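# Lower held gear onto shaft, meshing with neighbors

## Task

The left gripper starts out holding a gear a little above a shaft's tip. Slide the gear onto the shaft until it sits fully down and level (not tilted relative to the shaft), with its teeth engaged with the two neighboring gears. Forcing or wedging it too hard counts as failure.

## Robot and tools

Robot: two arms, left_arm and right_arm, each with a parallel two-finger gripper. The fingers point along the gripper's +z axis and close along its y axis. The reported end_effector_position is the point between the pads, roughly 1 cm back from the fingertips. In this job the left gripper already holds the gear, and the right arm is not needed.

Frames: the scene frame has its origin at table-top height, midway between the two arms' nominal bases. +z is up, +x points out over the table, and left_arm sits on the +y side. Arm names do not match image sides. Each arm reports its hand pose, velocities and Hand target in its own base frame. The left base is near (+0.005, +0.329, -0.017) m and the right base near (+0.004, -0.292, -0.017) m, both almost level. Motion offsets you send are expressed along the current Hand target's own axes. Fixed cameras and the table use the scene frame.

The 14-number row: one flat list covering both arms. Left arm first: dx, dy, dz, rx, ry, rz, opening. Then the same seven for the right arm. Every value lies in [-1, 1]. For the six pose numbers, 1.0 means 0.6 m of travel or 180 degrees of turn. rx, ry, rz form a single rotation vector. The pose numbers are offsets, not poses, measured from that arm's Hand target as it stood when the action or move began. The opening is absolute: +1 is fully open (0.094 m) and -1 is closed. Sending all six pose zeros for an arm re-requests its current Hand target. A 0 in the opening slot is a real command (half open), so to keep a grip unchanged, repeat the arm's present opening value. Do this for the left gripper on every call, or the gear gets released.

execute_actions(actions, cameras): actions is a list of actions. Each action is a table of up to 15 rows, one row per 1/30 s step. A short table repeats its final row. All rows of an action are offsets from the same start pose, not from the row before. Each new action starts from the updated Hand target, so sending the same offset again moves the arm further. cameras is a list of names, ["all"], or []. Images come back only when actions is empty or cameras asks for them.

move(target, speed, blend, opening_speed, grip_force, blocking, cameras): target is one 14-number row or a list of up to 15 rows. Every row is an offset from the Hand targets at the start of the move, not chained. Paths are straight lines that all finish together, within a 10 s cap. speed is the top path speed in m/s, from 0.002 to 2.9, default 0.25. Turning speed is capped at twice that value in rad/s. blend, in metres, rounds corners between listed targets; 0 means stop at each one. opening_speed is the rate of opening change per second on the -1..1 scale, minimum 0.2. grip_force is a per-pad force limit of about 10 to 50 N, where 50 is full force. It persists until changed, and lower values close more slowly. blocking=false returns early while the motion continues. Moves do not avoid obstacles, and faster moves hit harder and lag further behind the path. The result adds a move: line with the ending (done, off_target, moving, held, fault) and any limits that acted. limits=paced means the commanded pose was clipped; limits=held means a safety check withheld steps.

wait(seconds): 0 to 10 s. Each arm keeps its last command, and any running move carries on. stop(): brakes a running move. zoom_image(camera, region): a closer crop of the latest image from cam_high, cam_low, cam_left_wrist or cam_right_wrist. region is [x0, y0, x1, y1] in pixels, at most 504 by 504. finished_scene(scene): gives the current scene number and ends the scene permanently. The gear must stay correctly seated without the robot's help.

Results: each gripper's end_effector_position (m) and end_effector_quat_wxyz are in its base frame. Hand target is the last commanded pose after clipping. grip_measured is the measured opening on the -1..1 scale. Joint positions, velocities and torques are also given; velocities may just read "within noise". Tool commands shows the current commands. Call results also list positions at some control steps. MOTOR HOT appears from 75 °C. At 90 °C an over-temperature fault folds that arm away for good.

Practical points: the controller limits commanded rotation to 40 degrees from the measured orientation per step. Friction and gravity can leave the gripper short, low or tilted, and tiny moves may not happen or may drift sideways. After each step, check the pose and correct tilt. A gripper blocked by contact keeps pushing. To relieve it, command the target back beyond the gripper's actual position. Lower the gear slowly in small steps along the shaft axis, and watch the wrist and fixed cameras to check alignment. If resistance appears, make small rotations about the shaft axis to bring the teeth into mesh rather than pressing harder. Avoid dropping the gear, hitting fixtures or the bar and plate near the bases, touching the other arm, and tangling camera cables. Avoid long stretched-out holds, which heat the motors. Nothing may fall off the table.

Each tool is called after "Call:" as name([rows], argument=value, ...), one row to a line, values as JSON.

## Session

Call:
execute_actions(actions=[])

Call:
zoom_image(camera="cam_low", region=[425, 240, 485, 299])

Scene clock: 0.00 s.
left_arm: end_effector_position=(+0.2806, -0.1562, +0.1197) grip_measured=-0.602 end_effector_quat_wxyz=(-0.003, +0.862, +0.506, +0.004) | right_arm: end_effector_position=(+0.3810, +0.0000, +0.4022) grip_measured=+1.000 end_effector_quat_wxyz=(+0.707, +0.000, +0.707, +0.000)
Joint positions: left_arm=[-0.514 1.758 1.497 -1.31 -0.01 1.566 0.019] | right_arm=[0 1.047 1.047 0 0 0 0.094]
Joint velocities: within noise
Joint torques (N m): no reading
Heat: left arm: 31 °C; right arm: 31 °C.
Hand target: left_arm +0.2820, -0.1567, +0.1259; +0.006, +0.862, +0.507, +0.009 | right_arm +0.3801, -0.0004, +0.4094; +0.713, +0.001, +0.701, +0.000
Tool commands: left_gripper/opening=-1.0 right_gripper/opening=+1.0

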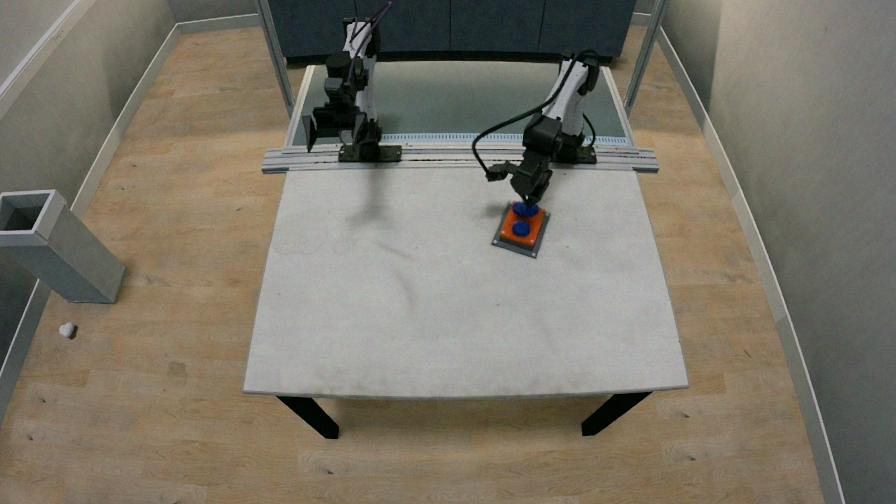

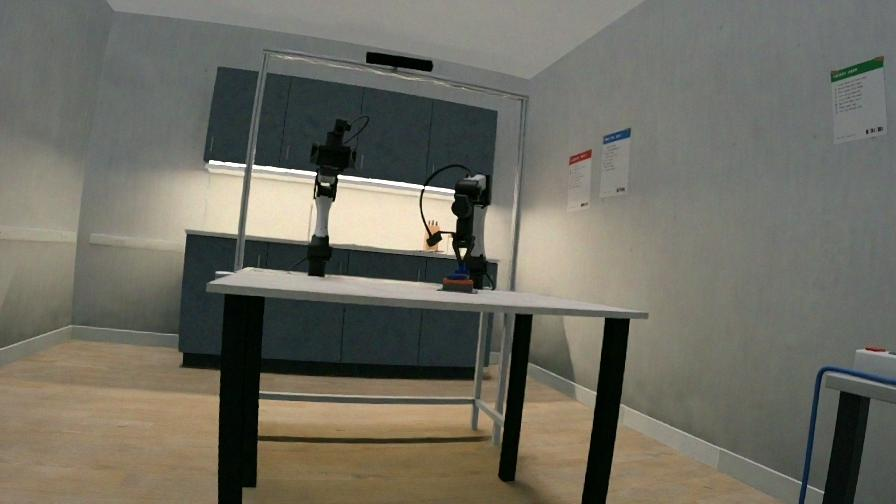

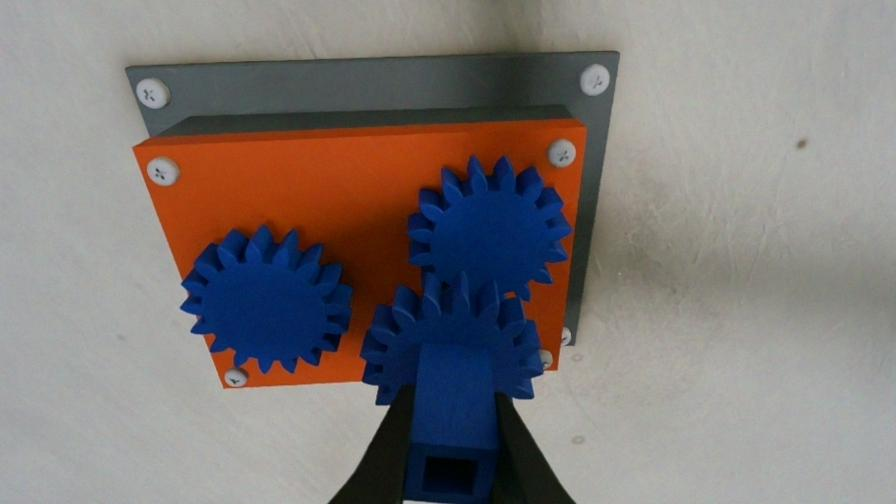

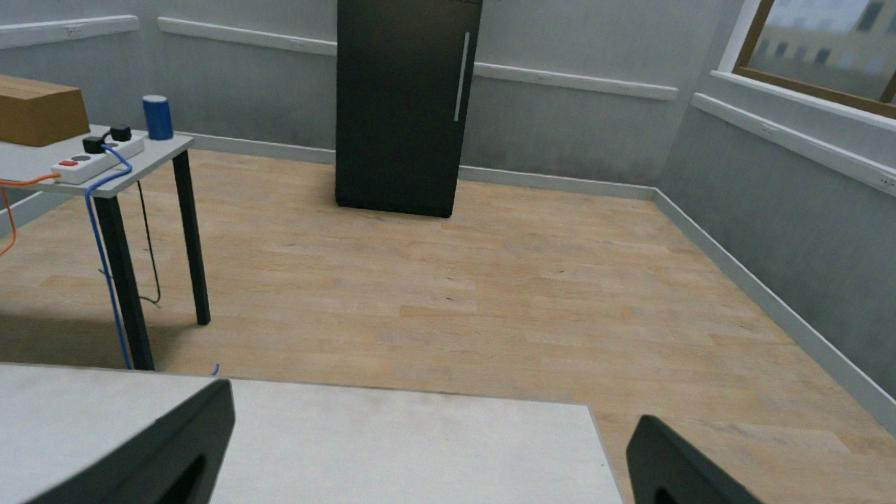

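Scaled by 8.400 from the camera's 896x504 image, which has a finer 1280x720 frame.

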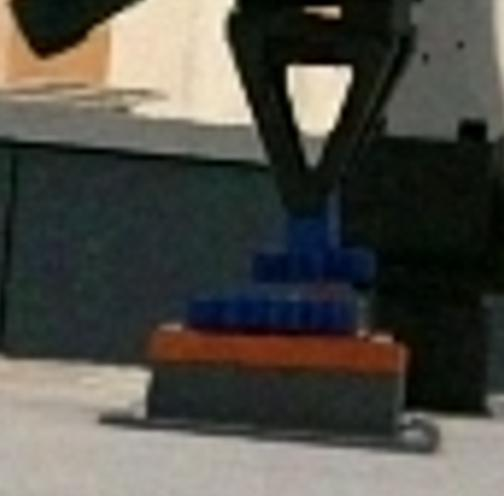

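Call:
move([
  [0,0,-0.1,0,0,0,-1,0,0,0,0,0,0,1],
  [0.03,0,-0.1,0,0,0,-1,0.475,0.417,-0.167,-0.4986,-0.0436,0.0436,1],
], blend=0.01, cameras=["all"])

Call:
zoom_image(camera="cam_right_wrist", region=[280, 120, 600, 400])

Call:
zoom_image(camera="cam_low", region=[430, 240, 490, 299])

Call:
zoom_image(camera="cam_left_wrist", region=[230, 20, 600, 400])

Scene clock: 14.40 s.
left_arm: end_effector_position=(+0.2880, -0.1422, +0.1816) grip_measured=-0.602 end_effector_quat_wxyz=(+0.005, +0.861, +0.509, +0.009) | right_arm: end_effector_position=(+0.2828, +0.2478, +0.1100) grip_measured=+1.000 end_effector_quat_wxyz=(+0.476, -0.470, +0.531, +0.520)
Joint positions: left_arm=[-0.464 1.766 1.754 -1.541 -0.01 1.609 0.019] | right_arm=[0.258 2.019 0.536 1.462 -1.298 0.084 0.094]
Joint torques (N m): left_arm=[0.49 -7.04 7.21 0.15 0.12 -0.05] | right_arm=[-0.05 -6.58 5.83 2.03 -0.11 -0.11]
Heat: left arm: 34 °C; right arm: 35 °C.
Hand target: left_arm +0.2895, -0.1409, +0.1861; +0.006, +0.862, +0.507, +0.009 | right_arm +0.2852, +0.2500, +0.1227; +0.546, -0.459, +0.450, +0.537
Off the commanded pose: left_arm 0.005 m, 0 deg | right_arm 0.013 m, 12 deg.
joint sent to its limit (right arm) — joint 4 (wrist pitch), upper limit. The joint targets are off in orientation, not in position.
move: off_target (right_arm)
camera_calibration:
cam_left_wrist: T_world_to_cam=[[-0.913499, 0.405459, -0.0334912, 0.326622], [0.332814, 0.792095, 0.511684, -0.0335885], [0.233995, 0.456277, -0.858521, 0.257127], [0, 0, 0, 1]] pos_world=[0.249381, -0.223148, 0.248874]
cam_right_wrist: T_world_to_cam=[[0.999377, -0.0167075, 0.0310852, -0.286191], [0.017937, -0.518099, -0.855132, 0.257768], [0.0303924, 0.855157, -0.517477, -0.0598239], [0, 0, 0, 1]] pos_world=[0.283207, 0.179927, 0.198365]

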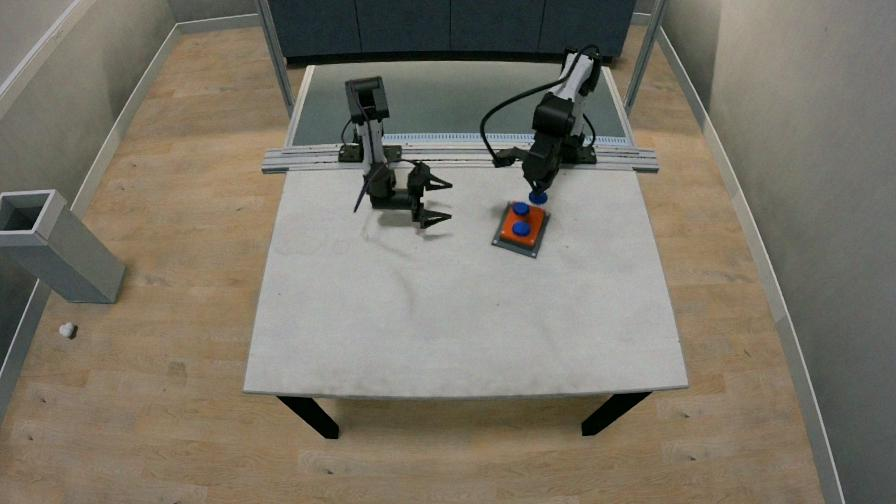

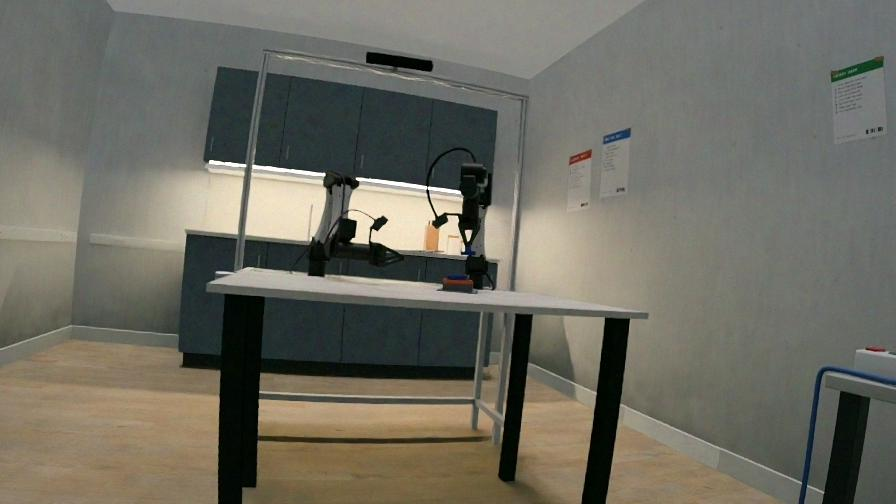

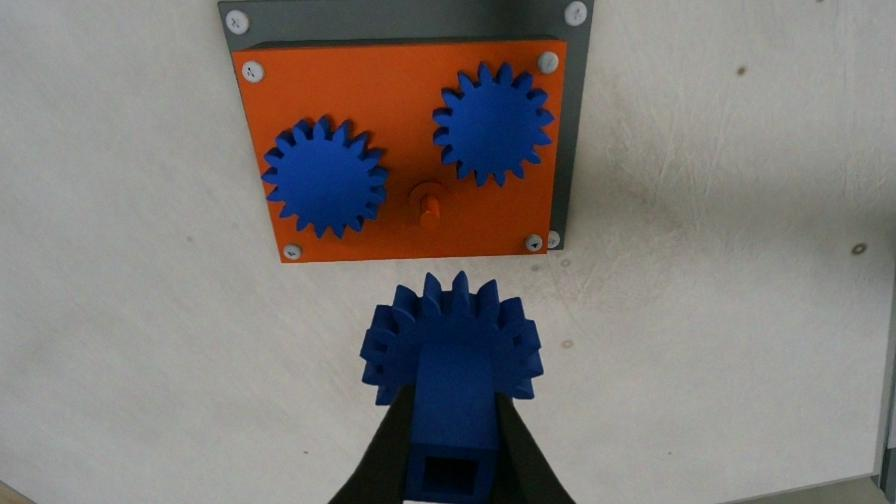

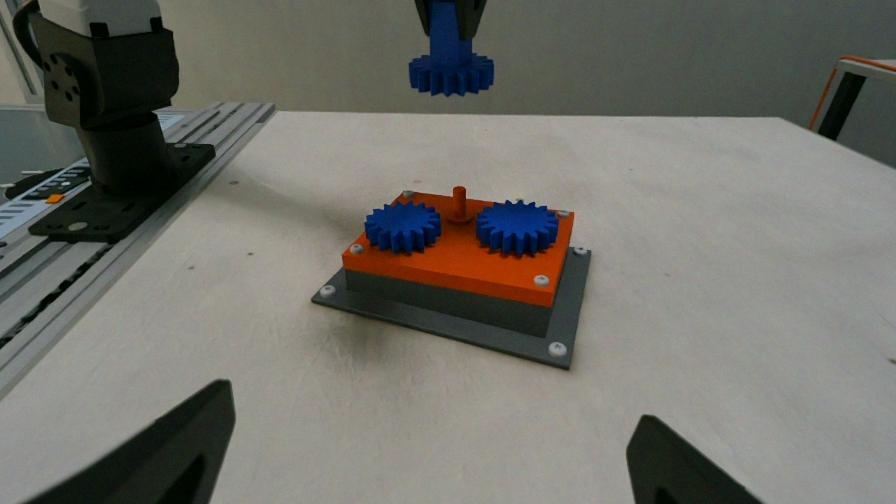

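Scaled by 1.575 from the camera's 896x504 image, which has a finer 1280x720 frame.

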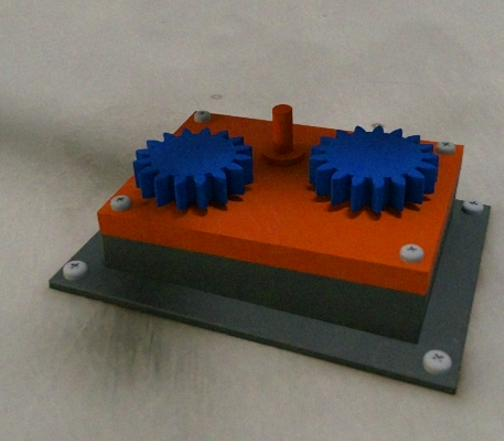

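Scaled by 8.400 from the camera's 896x504 image, which has a finer 1280x720 frame.

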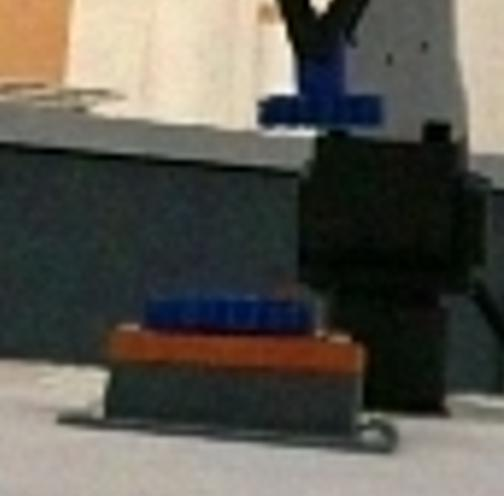

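Scaled by 1.326 from the camera's 896x504 image, which has a finer 1280x720 frame.

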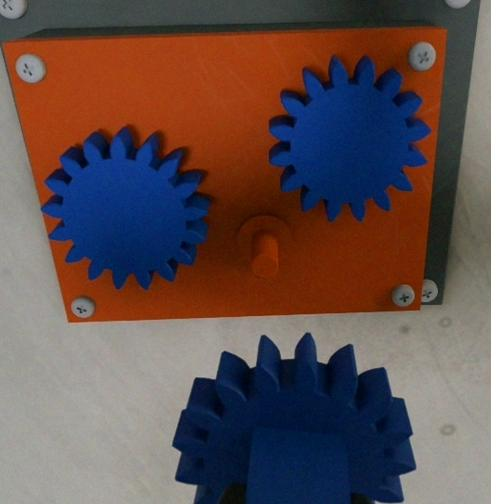

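Call:
move(target=[-0.0073,0.0157,0.098,-0.0081,0.0093,0,-1,0,0,0,0,0,0,1], speed=0.15, cameras=["cam_low","cam_left_wrist","cam_right_wrist"])

Call:
zoom_image(camera="cam_right_wrist", region=[330, 130, 570, 270])

Call:
zoom_image(camera="cam_low", region=[445, 255, 481, 291])

Call:
zoom_image(camera="cam_left_wrist", region=[200, 140, 580, 410])

Scene clock: 88.13 s.
left_arm: end_effector_position=(+0.2962, -0.1495, +0.1272) grip_measured=-0.602 end_effector_quat_wxyz=(+0.006, +0.863, +0.505, +0.022) | right_arm: end_effector_position=(+0.2826, +0.2478, +0.1100) grip_measured=+1.000 end_effector_quat_wxyz=(+0.476, -0.471, +0.530, +0.521)
Joint positions: left_arm=[-0.483 1.766 1.535 -1.307 -0.03 1.599 0.019] | right_arm=[0.258 2.019 0.536 1.462 -1.299 0.084 0.094]
Joint torques (N m): left_arm=[-0.32 -8.4 4.67 0.45 0 -0.23] | right_arm=[-0.12 -6.58 5.83 2.03 -0.11 -0.14]
Heat: left arm: 35 °C; right arm: 41 °C.
Hand target: left_arm +0.2968, -0.1494, +0.1275; +0.009, +0.862, +0.507, +0.028 | right_arm +0.2852, +0.2500, +0.1227; +0.546, -0.459, +0.450, +0.537
Off the commanded pose: left_arm 0.001 m, 1 deg | right_arm 0.013 m, 12 deg.
joint sent to its limit (right arm) — joint 4 (wrist pitch), upper limit. The joint targets are off in orientation, not in position.
move: off_target (right_arm)
camera_calibration:
cam_left_wrist: T_world_to_cam=[[-0.909274, 0.413045, -0.0511256, 0.337445], [0.326752, 0.78454, 0.527002, -0.00406564], [0.257785, 0.462484, -0.848325, 0.204448], [0, 0, 0, 1]] pos_world=[0.255455, -0.230744, 0.192833]
cam_right_wrist: T_world_to_cam=[[0.999376, -0.016006, 0.0314819, -0.286296], [0.0186395, -0.518102, -0.855116, 0.257569], [0.0299978, 0.855169, -0.51748, -0.0597111], [0, 0, 0, 1]] pos_world=[0.283107, 0.179928, 0.198365]
Images, in order (width x height): cam_low 896x504, cam_left_wrist 896x504, cam_right_wrist 896x504.

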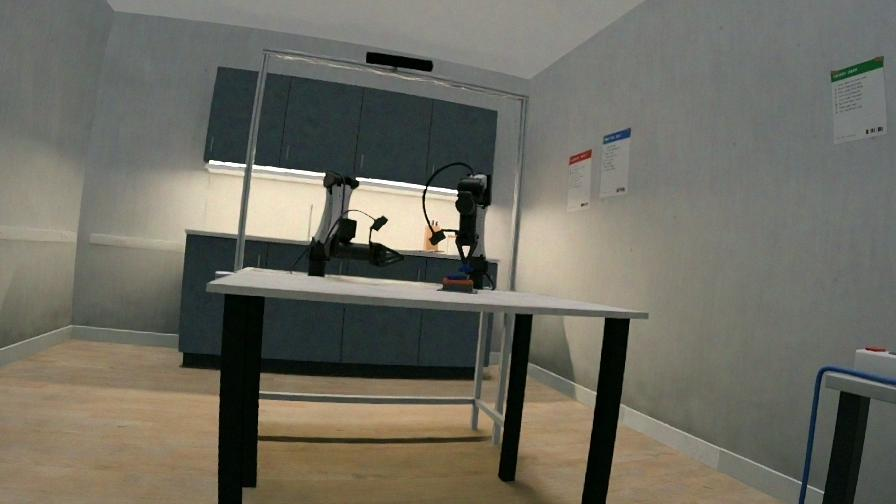

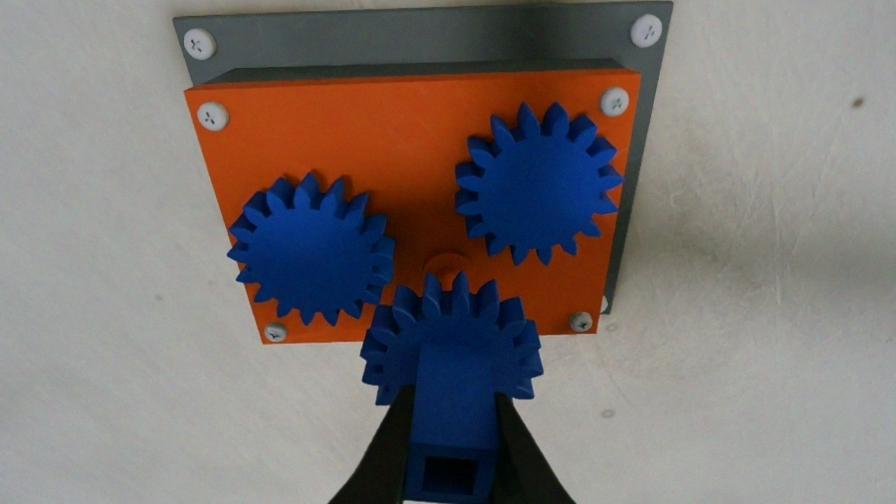

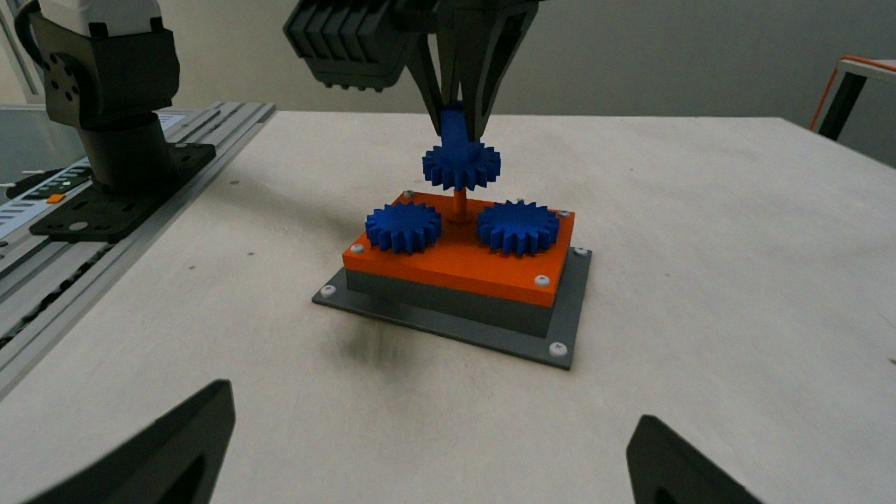

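Scaled by 2.100 from the camera's 896x504 image, which has a finer 1280x720 frame.

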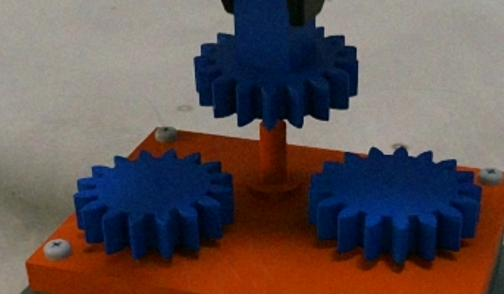

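Scaled by 14.000 from the camera's 896x504 image, which has a finer 1280x720 frame.

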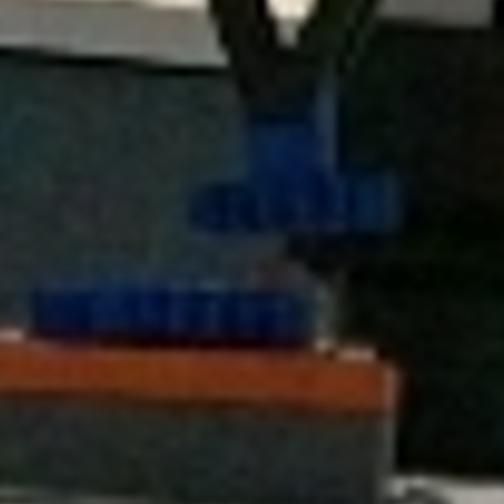

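Scaled by 1.326 from the camera's 896x504 image, which has a finer 1280x720 frame.

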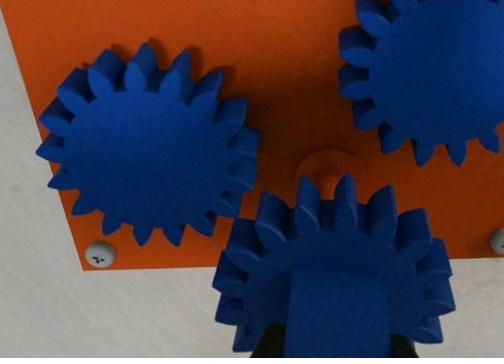

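Call:
zoom_image(camera="cam_low", region=[456, 264, 474, 282])

Call:
zoom_image(camera="cam_right_wrist", region=[415, 140, 510, 225])

Call:
zoom_image(camera="cam_left_wrist", region=[215, 160, 405, 350])

Call:
zoom_image(camera="cam_left_wrist", region=[445, 95, 635, 285])

Call:
zoom_image(camera="cam_left_wrist", region=[355, 230, 555, 410])

Scaled by 28.000 from the camera's 896x504 image, which has a finer 1280x720 frame.

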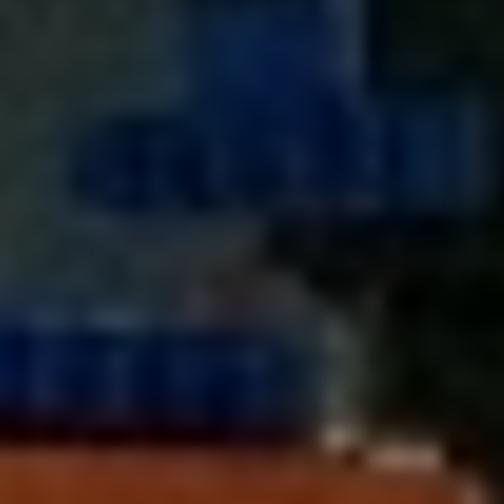

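Scaled by 5.305 from the camera's 896x504 image, which has a finer 1280x720 frame.

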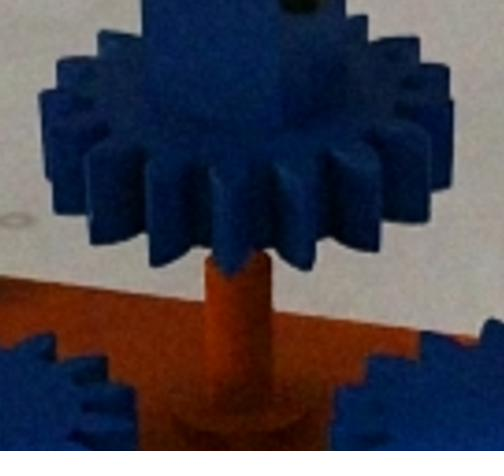

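Scaled by 2.653 from the camera's 896x504 image, which has a finer 1280x720 frame.

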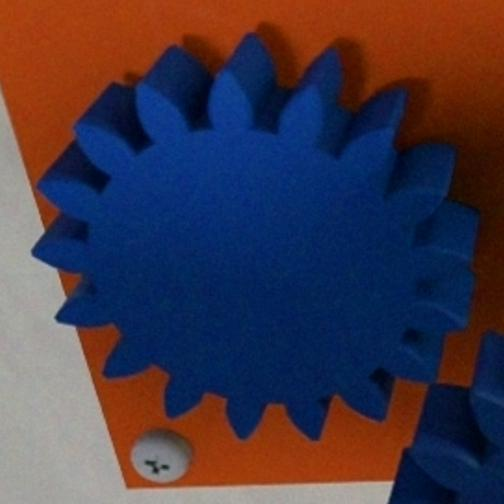

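Scaled by 2.653 from the camera's 896x504 image, which has a finer 1280x720 frame.

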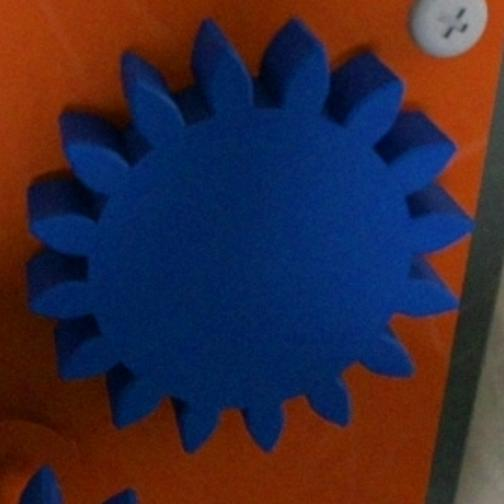

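Scaled by 2.520 from the camera's 896x504 image, which has a finer 1280x720 frame.

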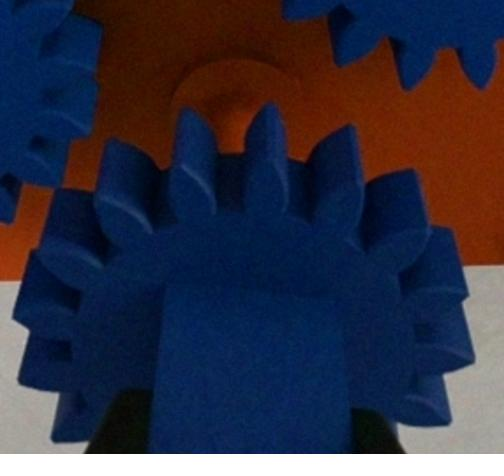

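Call:
move(target=[-0.0063,0.0008,0.0048,-0.0039,0.0022,-0.0105,-1,0,0,0,0,0,0,1], speed=0.05, cameras=["cam_low","cam_left_wrist","cam_right_wrist"])

Call:
zoom_image(camera="cam_low", region=[456, 264, 474, 282])

Call:
zoom_image(camera="cam_right_wrist", region=[415, 140, 510, 235])

Call:
zoom_image(camera="cam_left_wrist", region=[200, 150, 580, 410])

Scene clock: 196.33 s.
left_arm: end_effector_position=(+0.2952, -0.1528, +0.1213) grip_measured=-0.602 end_effector_quat_wxyz=(+0.006, +0.854, +0.520, +0.025) | right_arm: end_effector_position=(+0.2826, +0.2478, +0.1100) grip_measured=+1.000 end_effector_quat_wxyz=(+0.476, -0.471, +0.530, +0.521)
Joint positions: left_arm=[-0.497 1.766 1.512 -1.281 -0.037 1.552 0.019] | right_arm=[0.258 2.019 0.536 1.462 -1.299 0.084 0.094]
Joint torques (N m): left_arm=[-0.39 -9.21 4.66 0.46 0 -0.23] | right_arm=[-0.1 -6.58 5.82 2.05 -0.09 -0.13]
Heat: left arm: 38 °C; right arm: 46 °C.
Hand target: left_arm +0.2955, -0.1529, +0.1245; +0.013, +0.853, +0.521, +0.034 | right_arm +0.2852, +0.2500, +0.1227; +0.546, -0.459, +0.450, +0.537
Off the commanded pose: left_arm 0.003 m, 1 deg | right_arm 0.013 m, 12 deg.
joint sent to its limit (right arm) — joint 4 (wrist pitch), upper limit. The joint targets are off in orientation, not in position.
move: off_target (right_arm)
camera_calibration:
cam_left_wrist: T_world_to_cam=[[-0.922099, 0.382961, -0.0554518, 0.337255], [0.297392, 0.793045, 0.531637, 0.0113189], [0.247572, 0.473731, -0.845155, 0.205571], [0, 0, 0, 1]] pos_world=[0.256723, -0.235517, 0.186423]
cam_right_wrist: T_world_to_cam=[[0.999376, -0.016006, 0.0314819, -0.286296], [0.0186395, -0.518102, -0.855116, 0.257569], [0.0299978, 0.855169, -0.51748, -0.0597111], [0, 0, 0, 1]] pos_world=[0.283107, 0.179928, 0.198365]
Images, in order (width x height): cam_low 896x504, cam_left_wrist 896x504, cam_right_wrist 896x504.

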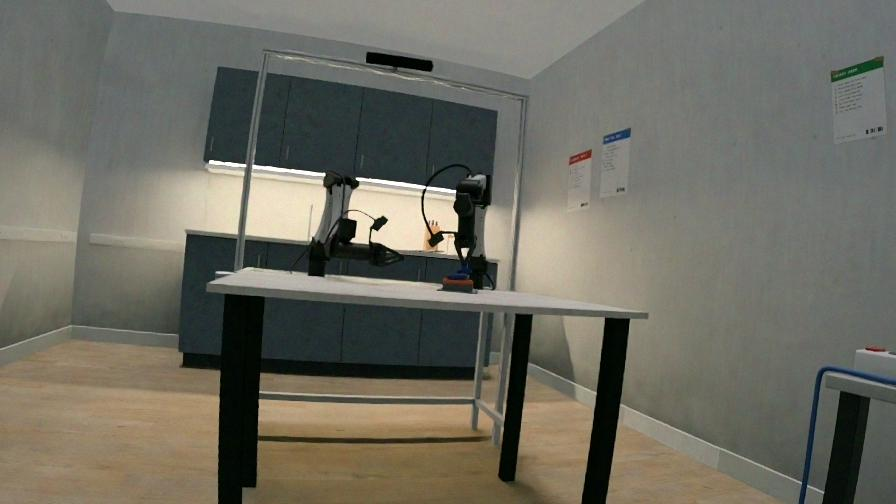

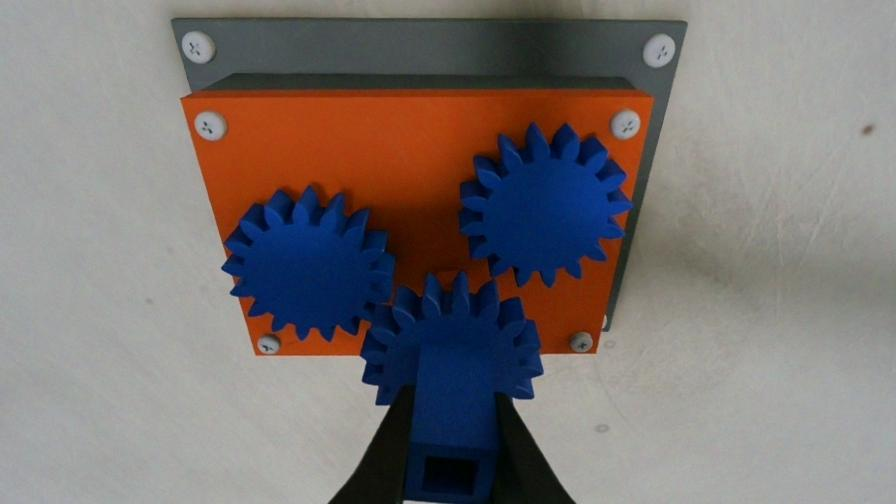

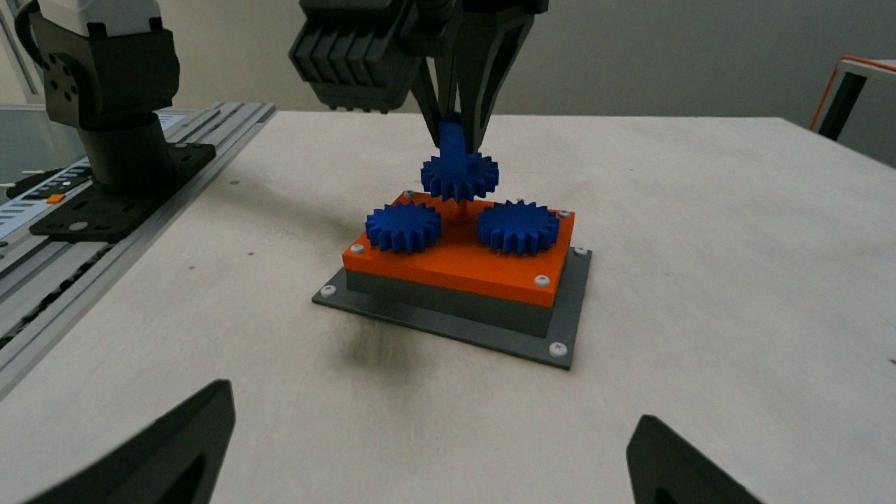

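Scaled by 28.000 from the camera's 896x504 image, which has a finer 1280x720 frame.

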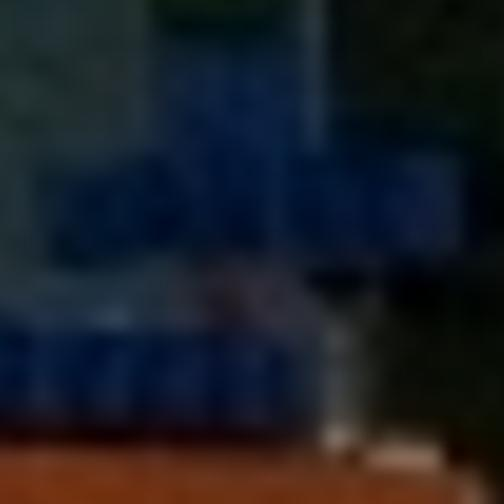

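Scaled by 5.305 from the camera's 896x504 image, which has a finer 1280x720 frame.

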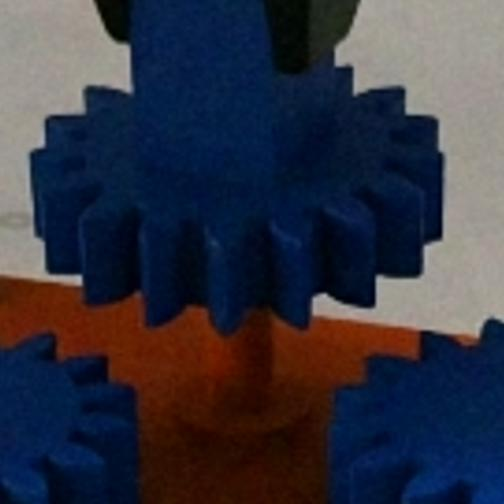

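Scaled by 1.326 from the camera's 896x504 image, which has a finer 1280x720 frame.

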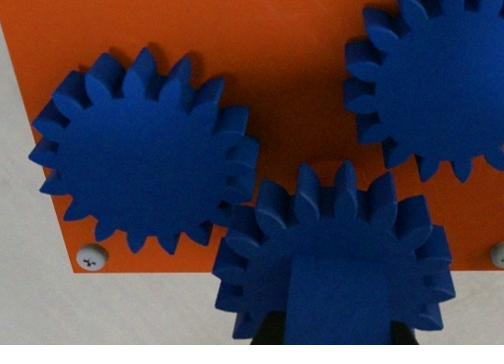

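Call:
move(target=[-0.0009,0.0005,0.0108,0,0,0,-1,0,0,0,0,0,0,1], speed=0.03, cameras=["cam_low","cam_right_wrist"])

Call:
zoom_image(camera="cam_low", region=[456, 264, 474, 282])

Call:
zoom_image(camera="cam_right_wrist", region=[415, 140, 510, 235])

Scene clock: 207.63 s.
left_arm: end_effector_position=(+0.2951, -0.1527, +0.1182) grip_measured=-0.602 end_effector_quat_wxyz=(+0.006, +0.854, +0.520, +0.025) | right_arm: end_effector_position=(+0.2826, +0.2478, +0.1100) grip_measured=+1.000 end_effector_quat_wxyz=(+0.476, -0.471, +0.530, +0.521)
Joint positions: left_arm=[-0.497 1.766 1.499 -1.268 -0.037 1.551 0.019] | right_arm=[0.258 2.019 0.536 1.462 -1.299 0.084 0.094]
Joint torques (N m): left_arm=[-0.44 -8.91 3.9 0.58 -0.01 -0.23] | right_arm=[-0.09 -6.6 5.89 2.04 -0.1 -0.13]
Heat: left arm: 38 °C; right arm: 47 °C.
Hand target: left_arm +0.2960, -0.1535, +0.1180; +0.013, +0.853, +0.521, +0.034 | right_arm +0.2852, +0.2500, +0.1227; +0.546, -0.459, +0.450, +0.537
Off the commanded pose: left_arm 0.001 m, 1 deg | right_arm 0.013 m, 12 deg.
joint sent to its limit (right arm) — joint 4 (wrist pitch), upper limit. The joint targets are off in orientation, not in position.
move: off_target (right_arm)
camera_calibration:
cam_right_wrist: T_world_to_cam=[[0.999376, -0.016006, 0.0314819, -0.286296], [0.0186395, -0.518102, -0.855116, 0.257569], [0.0299978, 0.855169, -0.51748, -0.0597111], [0, 0, 0, 1]] pos_world=[0.283107, 0.179928, 0.198365]
Images, in order (width x height): cam_low 896x504, cam_right_wrist 896x504.

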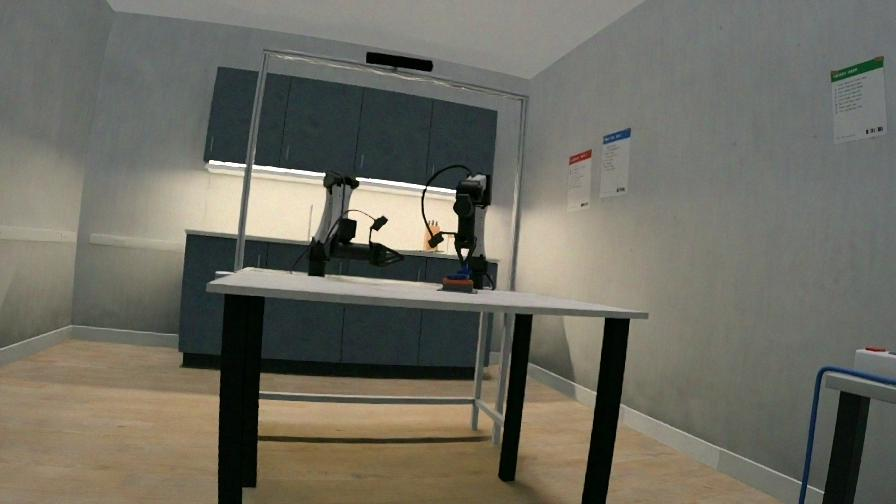

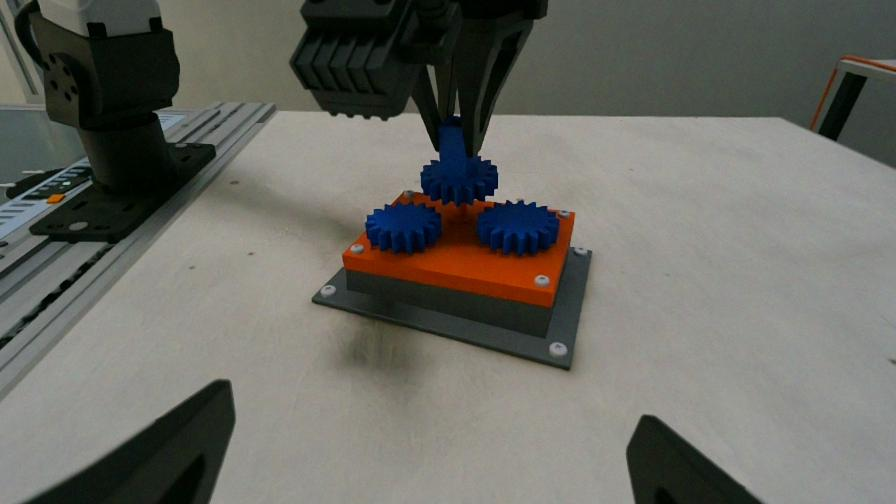

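Scaled by 28.000 from the camera's 896x504 image, which has a finer 1280x720 frame.

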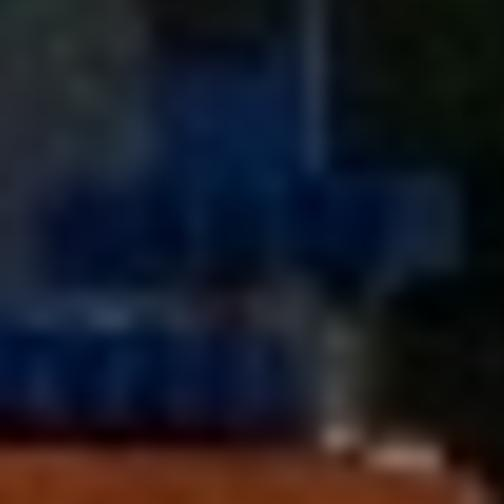

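Scaled by 5.305 from the camera's 896x504 image, which has a finer 1280x720 frame.

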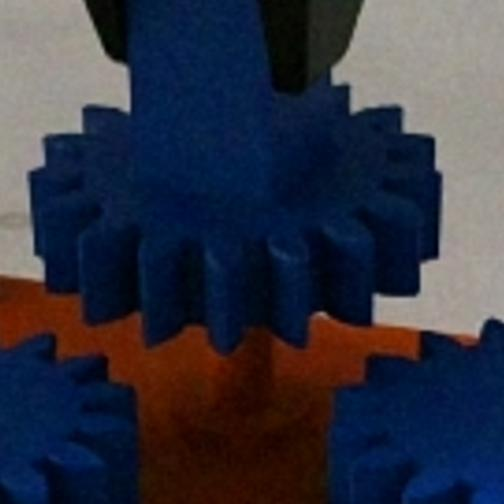

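Call:
move(target=[0,0,0.004,0,0,0,-1,0,0,0,0,0,0,1], speed=0.02)

Scene clock: 217.03 s.
left_arm: end_effector_position=(+0.2951, -0.1527, +0.1181) grip_measured=-0.602 end_effector_quat_wxyz=(+0.008, +0.854, +0.520, +0.026) | right_arm: end_effector_position=(+0.2826, +0.2478, +0.1100) grip_measured=+1.000 end_effector_quat_wxyz=(+0.476, -0.471, +0.530, +0.521)
Joint positions: left_arm=[-0.497 1.761 1.493 -1.262 -0.037 1.551 0.019] | right_arm=[0.258 2.019 0.536 1.462 -1.299 0.084 0.094]
Joint torques (N m): left_arm=[-0.42 -8.42 3.69 0.62 0 -0.23] | right_arm=[-0.14 -6.56 5.76 2.05 -0.11 -0.12]
Heat: left arm: 38 °C; right arm: 47 °C.
Hand target: left_arm +0.2962, -0.1535, +0.1156; +0.013, +0.853, +0.521, +0.034 | right_arm +0.2852, +0.2500, +0.1227; +0.546, -0.459, +0.450, +0.537
Off the commanded pose: left_arm 0.003 m, 1 deg | right_arm 0.013 m, 12 deg.
joint sent to its limit (right arm) — joint 4 (wrist pitch), upper limit. The joint targets are off in orientation, not in position.
move: off_target (right_arm)

Call:
wait(seconds=0, cameras=["cam_low","cam_left_wrist","cam_right_wrist"])

Call:
zoom_image(camera="cam_left_wrist", region=[400, 240, 500, 340])

Call:
zoom_image(camera="cam_right_wrist", region=[440, 190, 480, 230])

Call:
zoom_image(camera="cam_low", region=[452, 262, 478, 288])

Scene clock: 223.40 s.
left_arm: end_effector_position=(+0.2951, -0.1527, +0.1181) grip_measured=-0.602 end_effector_quat_wxyz=(+0.008, +0.854, +0.520, +0.026) | right_arm: end_effector_position=(+0.2826, +0.2478, +0.1100) grip_measured=+1.000 end_effector_quat_wxyz=(+0.476, -0.471, +0.530, +0.521)
Joint positions: left_arm=[-0.497 1.761 1.493 -1.262 -0.037 1.551 0.019] | right_arm=[0.258 2.019 0.536 1.462 -1.299 0.084 0.094]
Joint torques (N m): left_arm=[-0.42 -8.38 3.7 0.62 0 -0.23] | right_arm=[-0.05 -6.6 5.91 2.05 -0.09 -0.13]
Heat: left arm: 39 °C; right arm: 47 °C.
Hand target: left_arm +0.2962, -0.1535, +0.1156; +0.013, +0.853, +0.521, +0.034 | right_arm +0.2852, +0.2500, +0.1227; +0.546, -0.459, +0.450, +0.537
Tool commands: left_gripper/opening=-1.0 right_gripper/opening=+1.0
Off the commanded pose: left_arm 0.003 m, 1 deg | right_arm 0.013 m, 12 deg.
camera_calibration:
cam_left_wrist: T_world_to_cam=[[-0.922305, 0.381776, -0.060011, 0.337327], [0.294355, 0.794583, 0.53103, 0.0142094], [0.250418, 0.472107, -0.845226, 0.201739], [0, 0, 0, 1]] pos_world=[0.256417, -0.235316, 0.183213]
cam_right_wrist: T_world_to_cam=[[0.999376, -0.016006, 0.0314819, -0.286296], [0.0186395, -0.518102, -0.855116, 0.257569], [0.0299978, 0.855169, -0.51748, -0.0597111], [0, 0, 0, 1]] pos_world=[0.283107, 0.179928, 0.198365]
Images, in order (width x height): cam_low 896x504, cam_left_wrist 896x504, cam_right_wrist 896x504.

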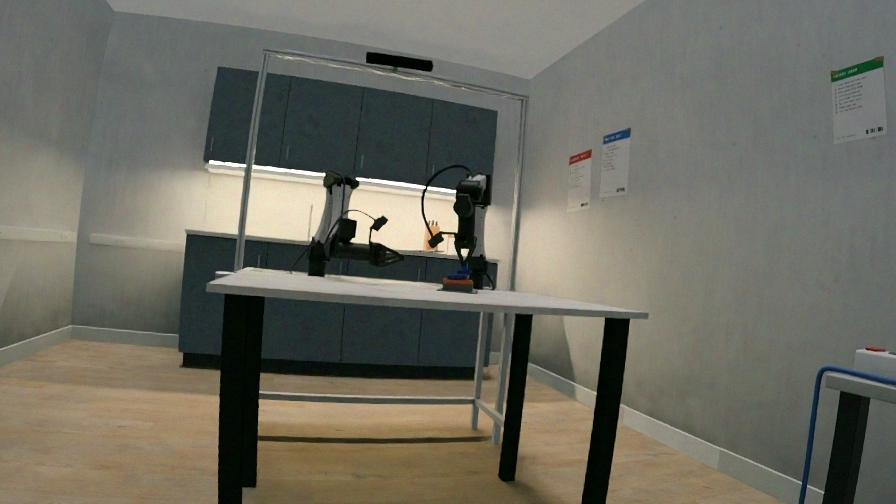

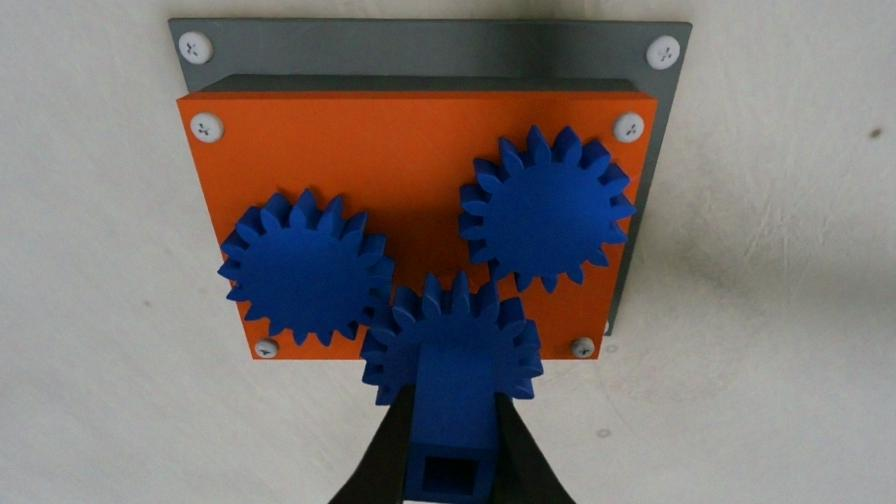

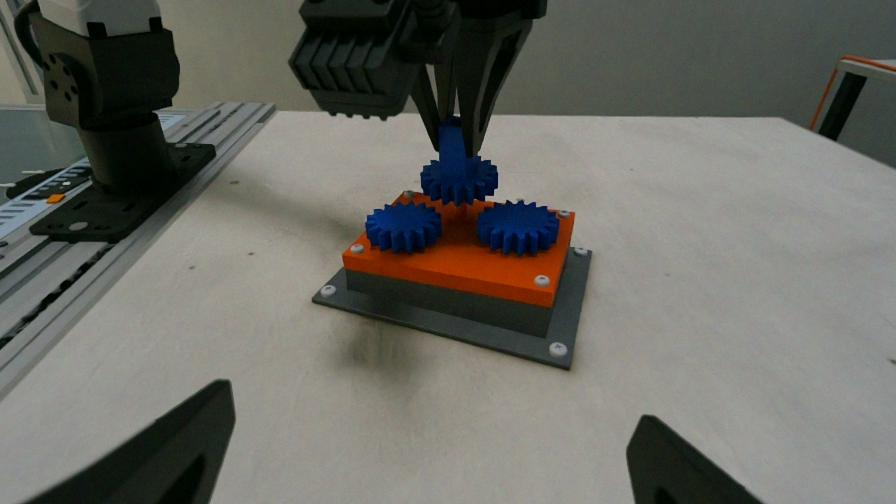

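Scaled by 5.040 from the camera's 896x504 image, which has a finer 1280x720 frame.

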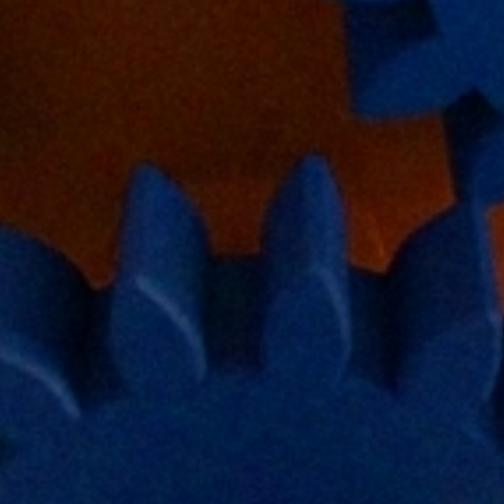

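Scaled by 12.600 from the camera's 896x504 image, which has a finer 1280x720 frame.

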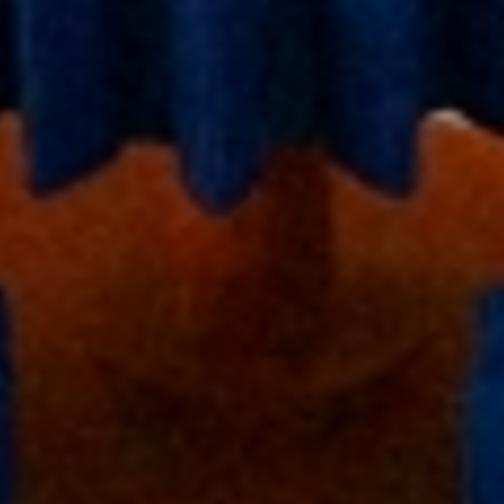

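Scaled by 19.385 from the camera's 896x504 image, which has a finer 1280x720 frame.

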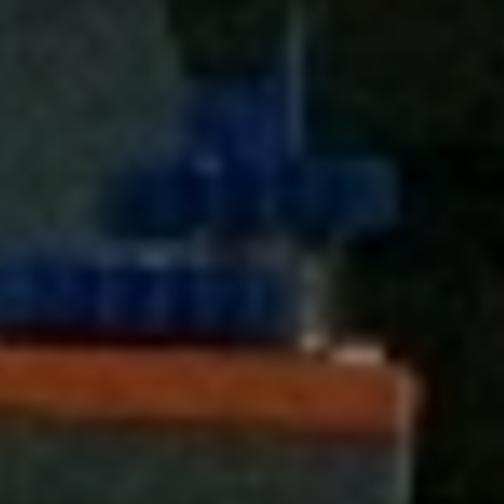

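Call:
move([
  [-0.0022,0.0023,-0.012,0,0,0,-1,0,0,0,0,0,0,1],
  [-0.0022,0.0023,0.001,0,0,0,-1,0,0,0,0,0,0,1],
], speed=0.03)

Scene clock: 240.00 s.
left_arm: end_effector_position=(+0.2950, -0.1529, +0.1182) grip_measured=-0.602 end_effector_quat_wxyz=(+0.007, +0.853, +0.520, +0.029) | right_arm: end_effector_position=(+0.2826, +0.2478, +0.1100) grip_measured=+1.000 end_effector_quat_wxyz=(+0.476, -0.471, +0.530, +0.521)
Joint positions: left_arm=[-0.501 1.761 1.493 -1.262 -0.044 1.546 0.019] | right_arm=[0.258 2.019 0.536 1.462 -1.299 0.084 0.094]
Joint torques (N m): left_arm=[-0.38 -7.92 4.03 0.62 0.05 -0.22] | right_arm=[-0.08 -6.58 5.87 2.04 -0.11 -0.13]
Heat: left arm: 39 °C; right arm: 48 °C.
Hand target: left_arm +0.2969, -0.1552, +0.1150; +0.013, +0.853, +0.521, +0.034 | right_arm +0.2852, +0.2500, +0.1227; +0.546, -0.459, +0.450, +0.537
Off the commanded pose: left_arm 0.004 m, 1 deg | right_arm 0.013 m, 12 deg.
joint sent to its limit (right arm) — joint 4 (wrist pitch), upper limit. The joint targets are off in orientation, not in position.
move: off_target (right_arm)

Call:
move([
  [0,0,-0.022,0,0,0,-1,0,0,0,0,0,0,1],
], speed=0.05)

Scene clock: 245.90 s.
left_arm: end_effector_position=(+0.2948, -0.1529, +0.1186) grip_measured=-0.602 end_effector_quat_wxyz=(+0.006, +0.853, +0.521, +0.029) | right_arm: end_effector_position=(+0.2826, +0.2478, +0.1100) grip_measured=+1.000 end_effector_quat_wxyz=(+0.476, -0.471, +0.530, +0.521)
Joint positions: left_arm=[-0.501 1.761 1.495 -1.265 -0.044 1.545 0.019] | right_arm=[0.258 2.019 0.536 1.462 -1.299 0.084 0.094]
Joint torques (N m): left_arm=[-0.5 -8.39 7.61 0.19 0.06 -0.21] | right_arm=[-0.13 -6.58 5.87 2.03 -0.11 -0.14]
Heat: left arm: 39 °C; right arm: 48 °C.
Hand target: left_arm +0.2959, -0.1554, +0.1282; +0.013, +0.853, +0.521, +0.034 | right_arm +0.2852, +0.2500, +0.1227; +0.546, -0.459, +0.450, +0.537
Off the commanded pose: left_arm 0.010 m, 1 deg | right_arm 0.013 m, 12 deg.
joint sent to its limit (right arm) — joint 4 (wrist pitch), upper limit. The joint targets are off in orientation, not in position.
move: off_target (right_arm)

Call:
move([
  [0,0,-0.008,0,0,0,-1,0,0,0,0,0,0,1],
], speed=0.05)

Scene clock: 250.50 s.
left_arm: end_effector_position=(+0.2934, -0.1530, +0.1224) grip_measured=-0.602 end_effector_quat_wxyz=(+0.004, +0.854, +0.520, +0.028) | right_arm: end_effector_position=(+0.2826, +0.2478, +0.1100) grip_measured=+1.000 end_effector_quat_wxyz=(+0.476, -0.471, +0.530, +0.521)
Joint positions: left_arm=[-0.504 1.761 1.511 -1.285 -0.044 1.545 0.019] | right_arm=[0.258 2.019 0.536 1.462 -1.299 0.084 0.094]
Joint torques (N m): left_arm=[-0.38 -8.42 7.87 0.21 0.05 -0.22] | right_arm=[-0.05 -6.64 5.83 2.03 -0.09 -0.12]
Heat: left arm: 39 °C; right arm: 48 °C.
Hand target: left_arm +0.2957, -0.1554, +0.1330; +0.013, +0.853, +0.521, +0.034 | right_arm +0.2852, +0.2500, +0.1227; +0.546, -0.459, +0.450, +0.537
Off the commanded pose: left_arm 0.011 m, 1 deg | right_arm 0.013 m, 12 deg.
joint sent to its limit (right arm) — joint 4 (wrist pitch), upper limit. The joint targets are off in orientation, not in position.
move: off_target (left_arm, right_arm)


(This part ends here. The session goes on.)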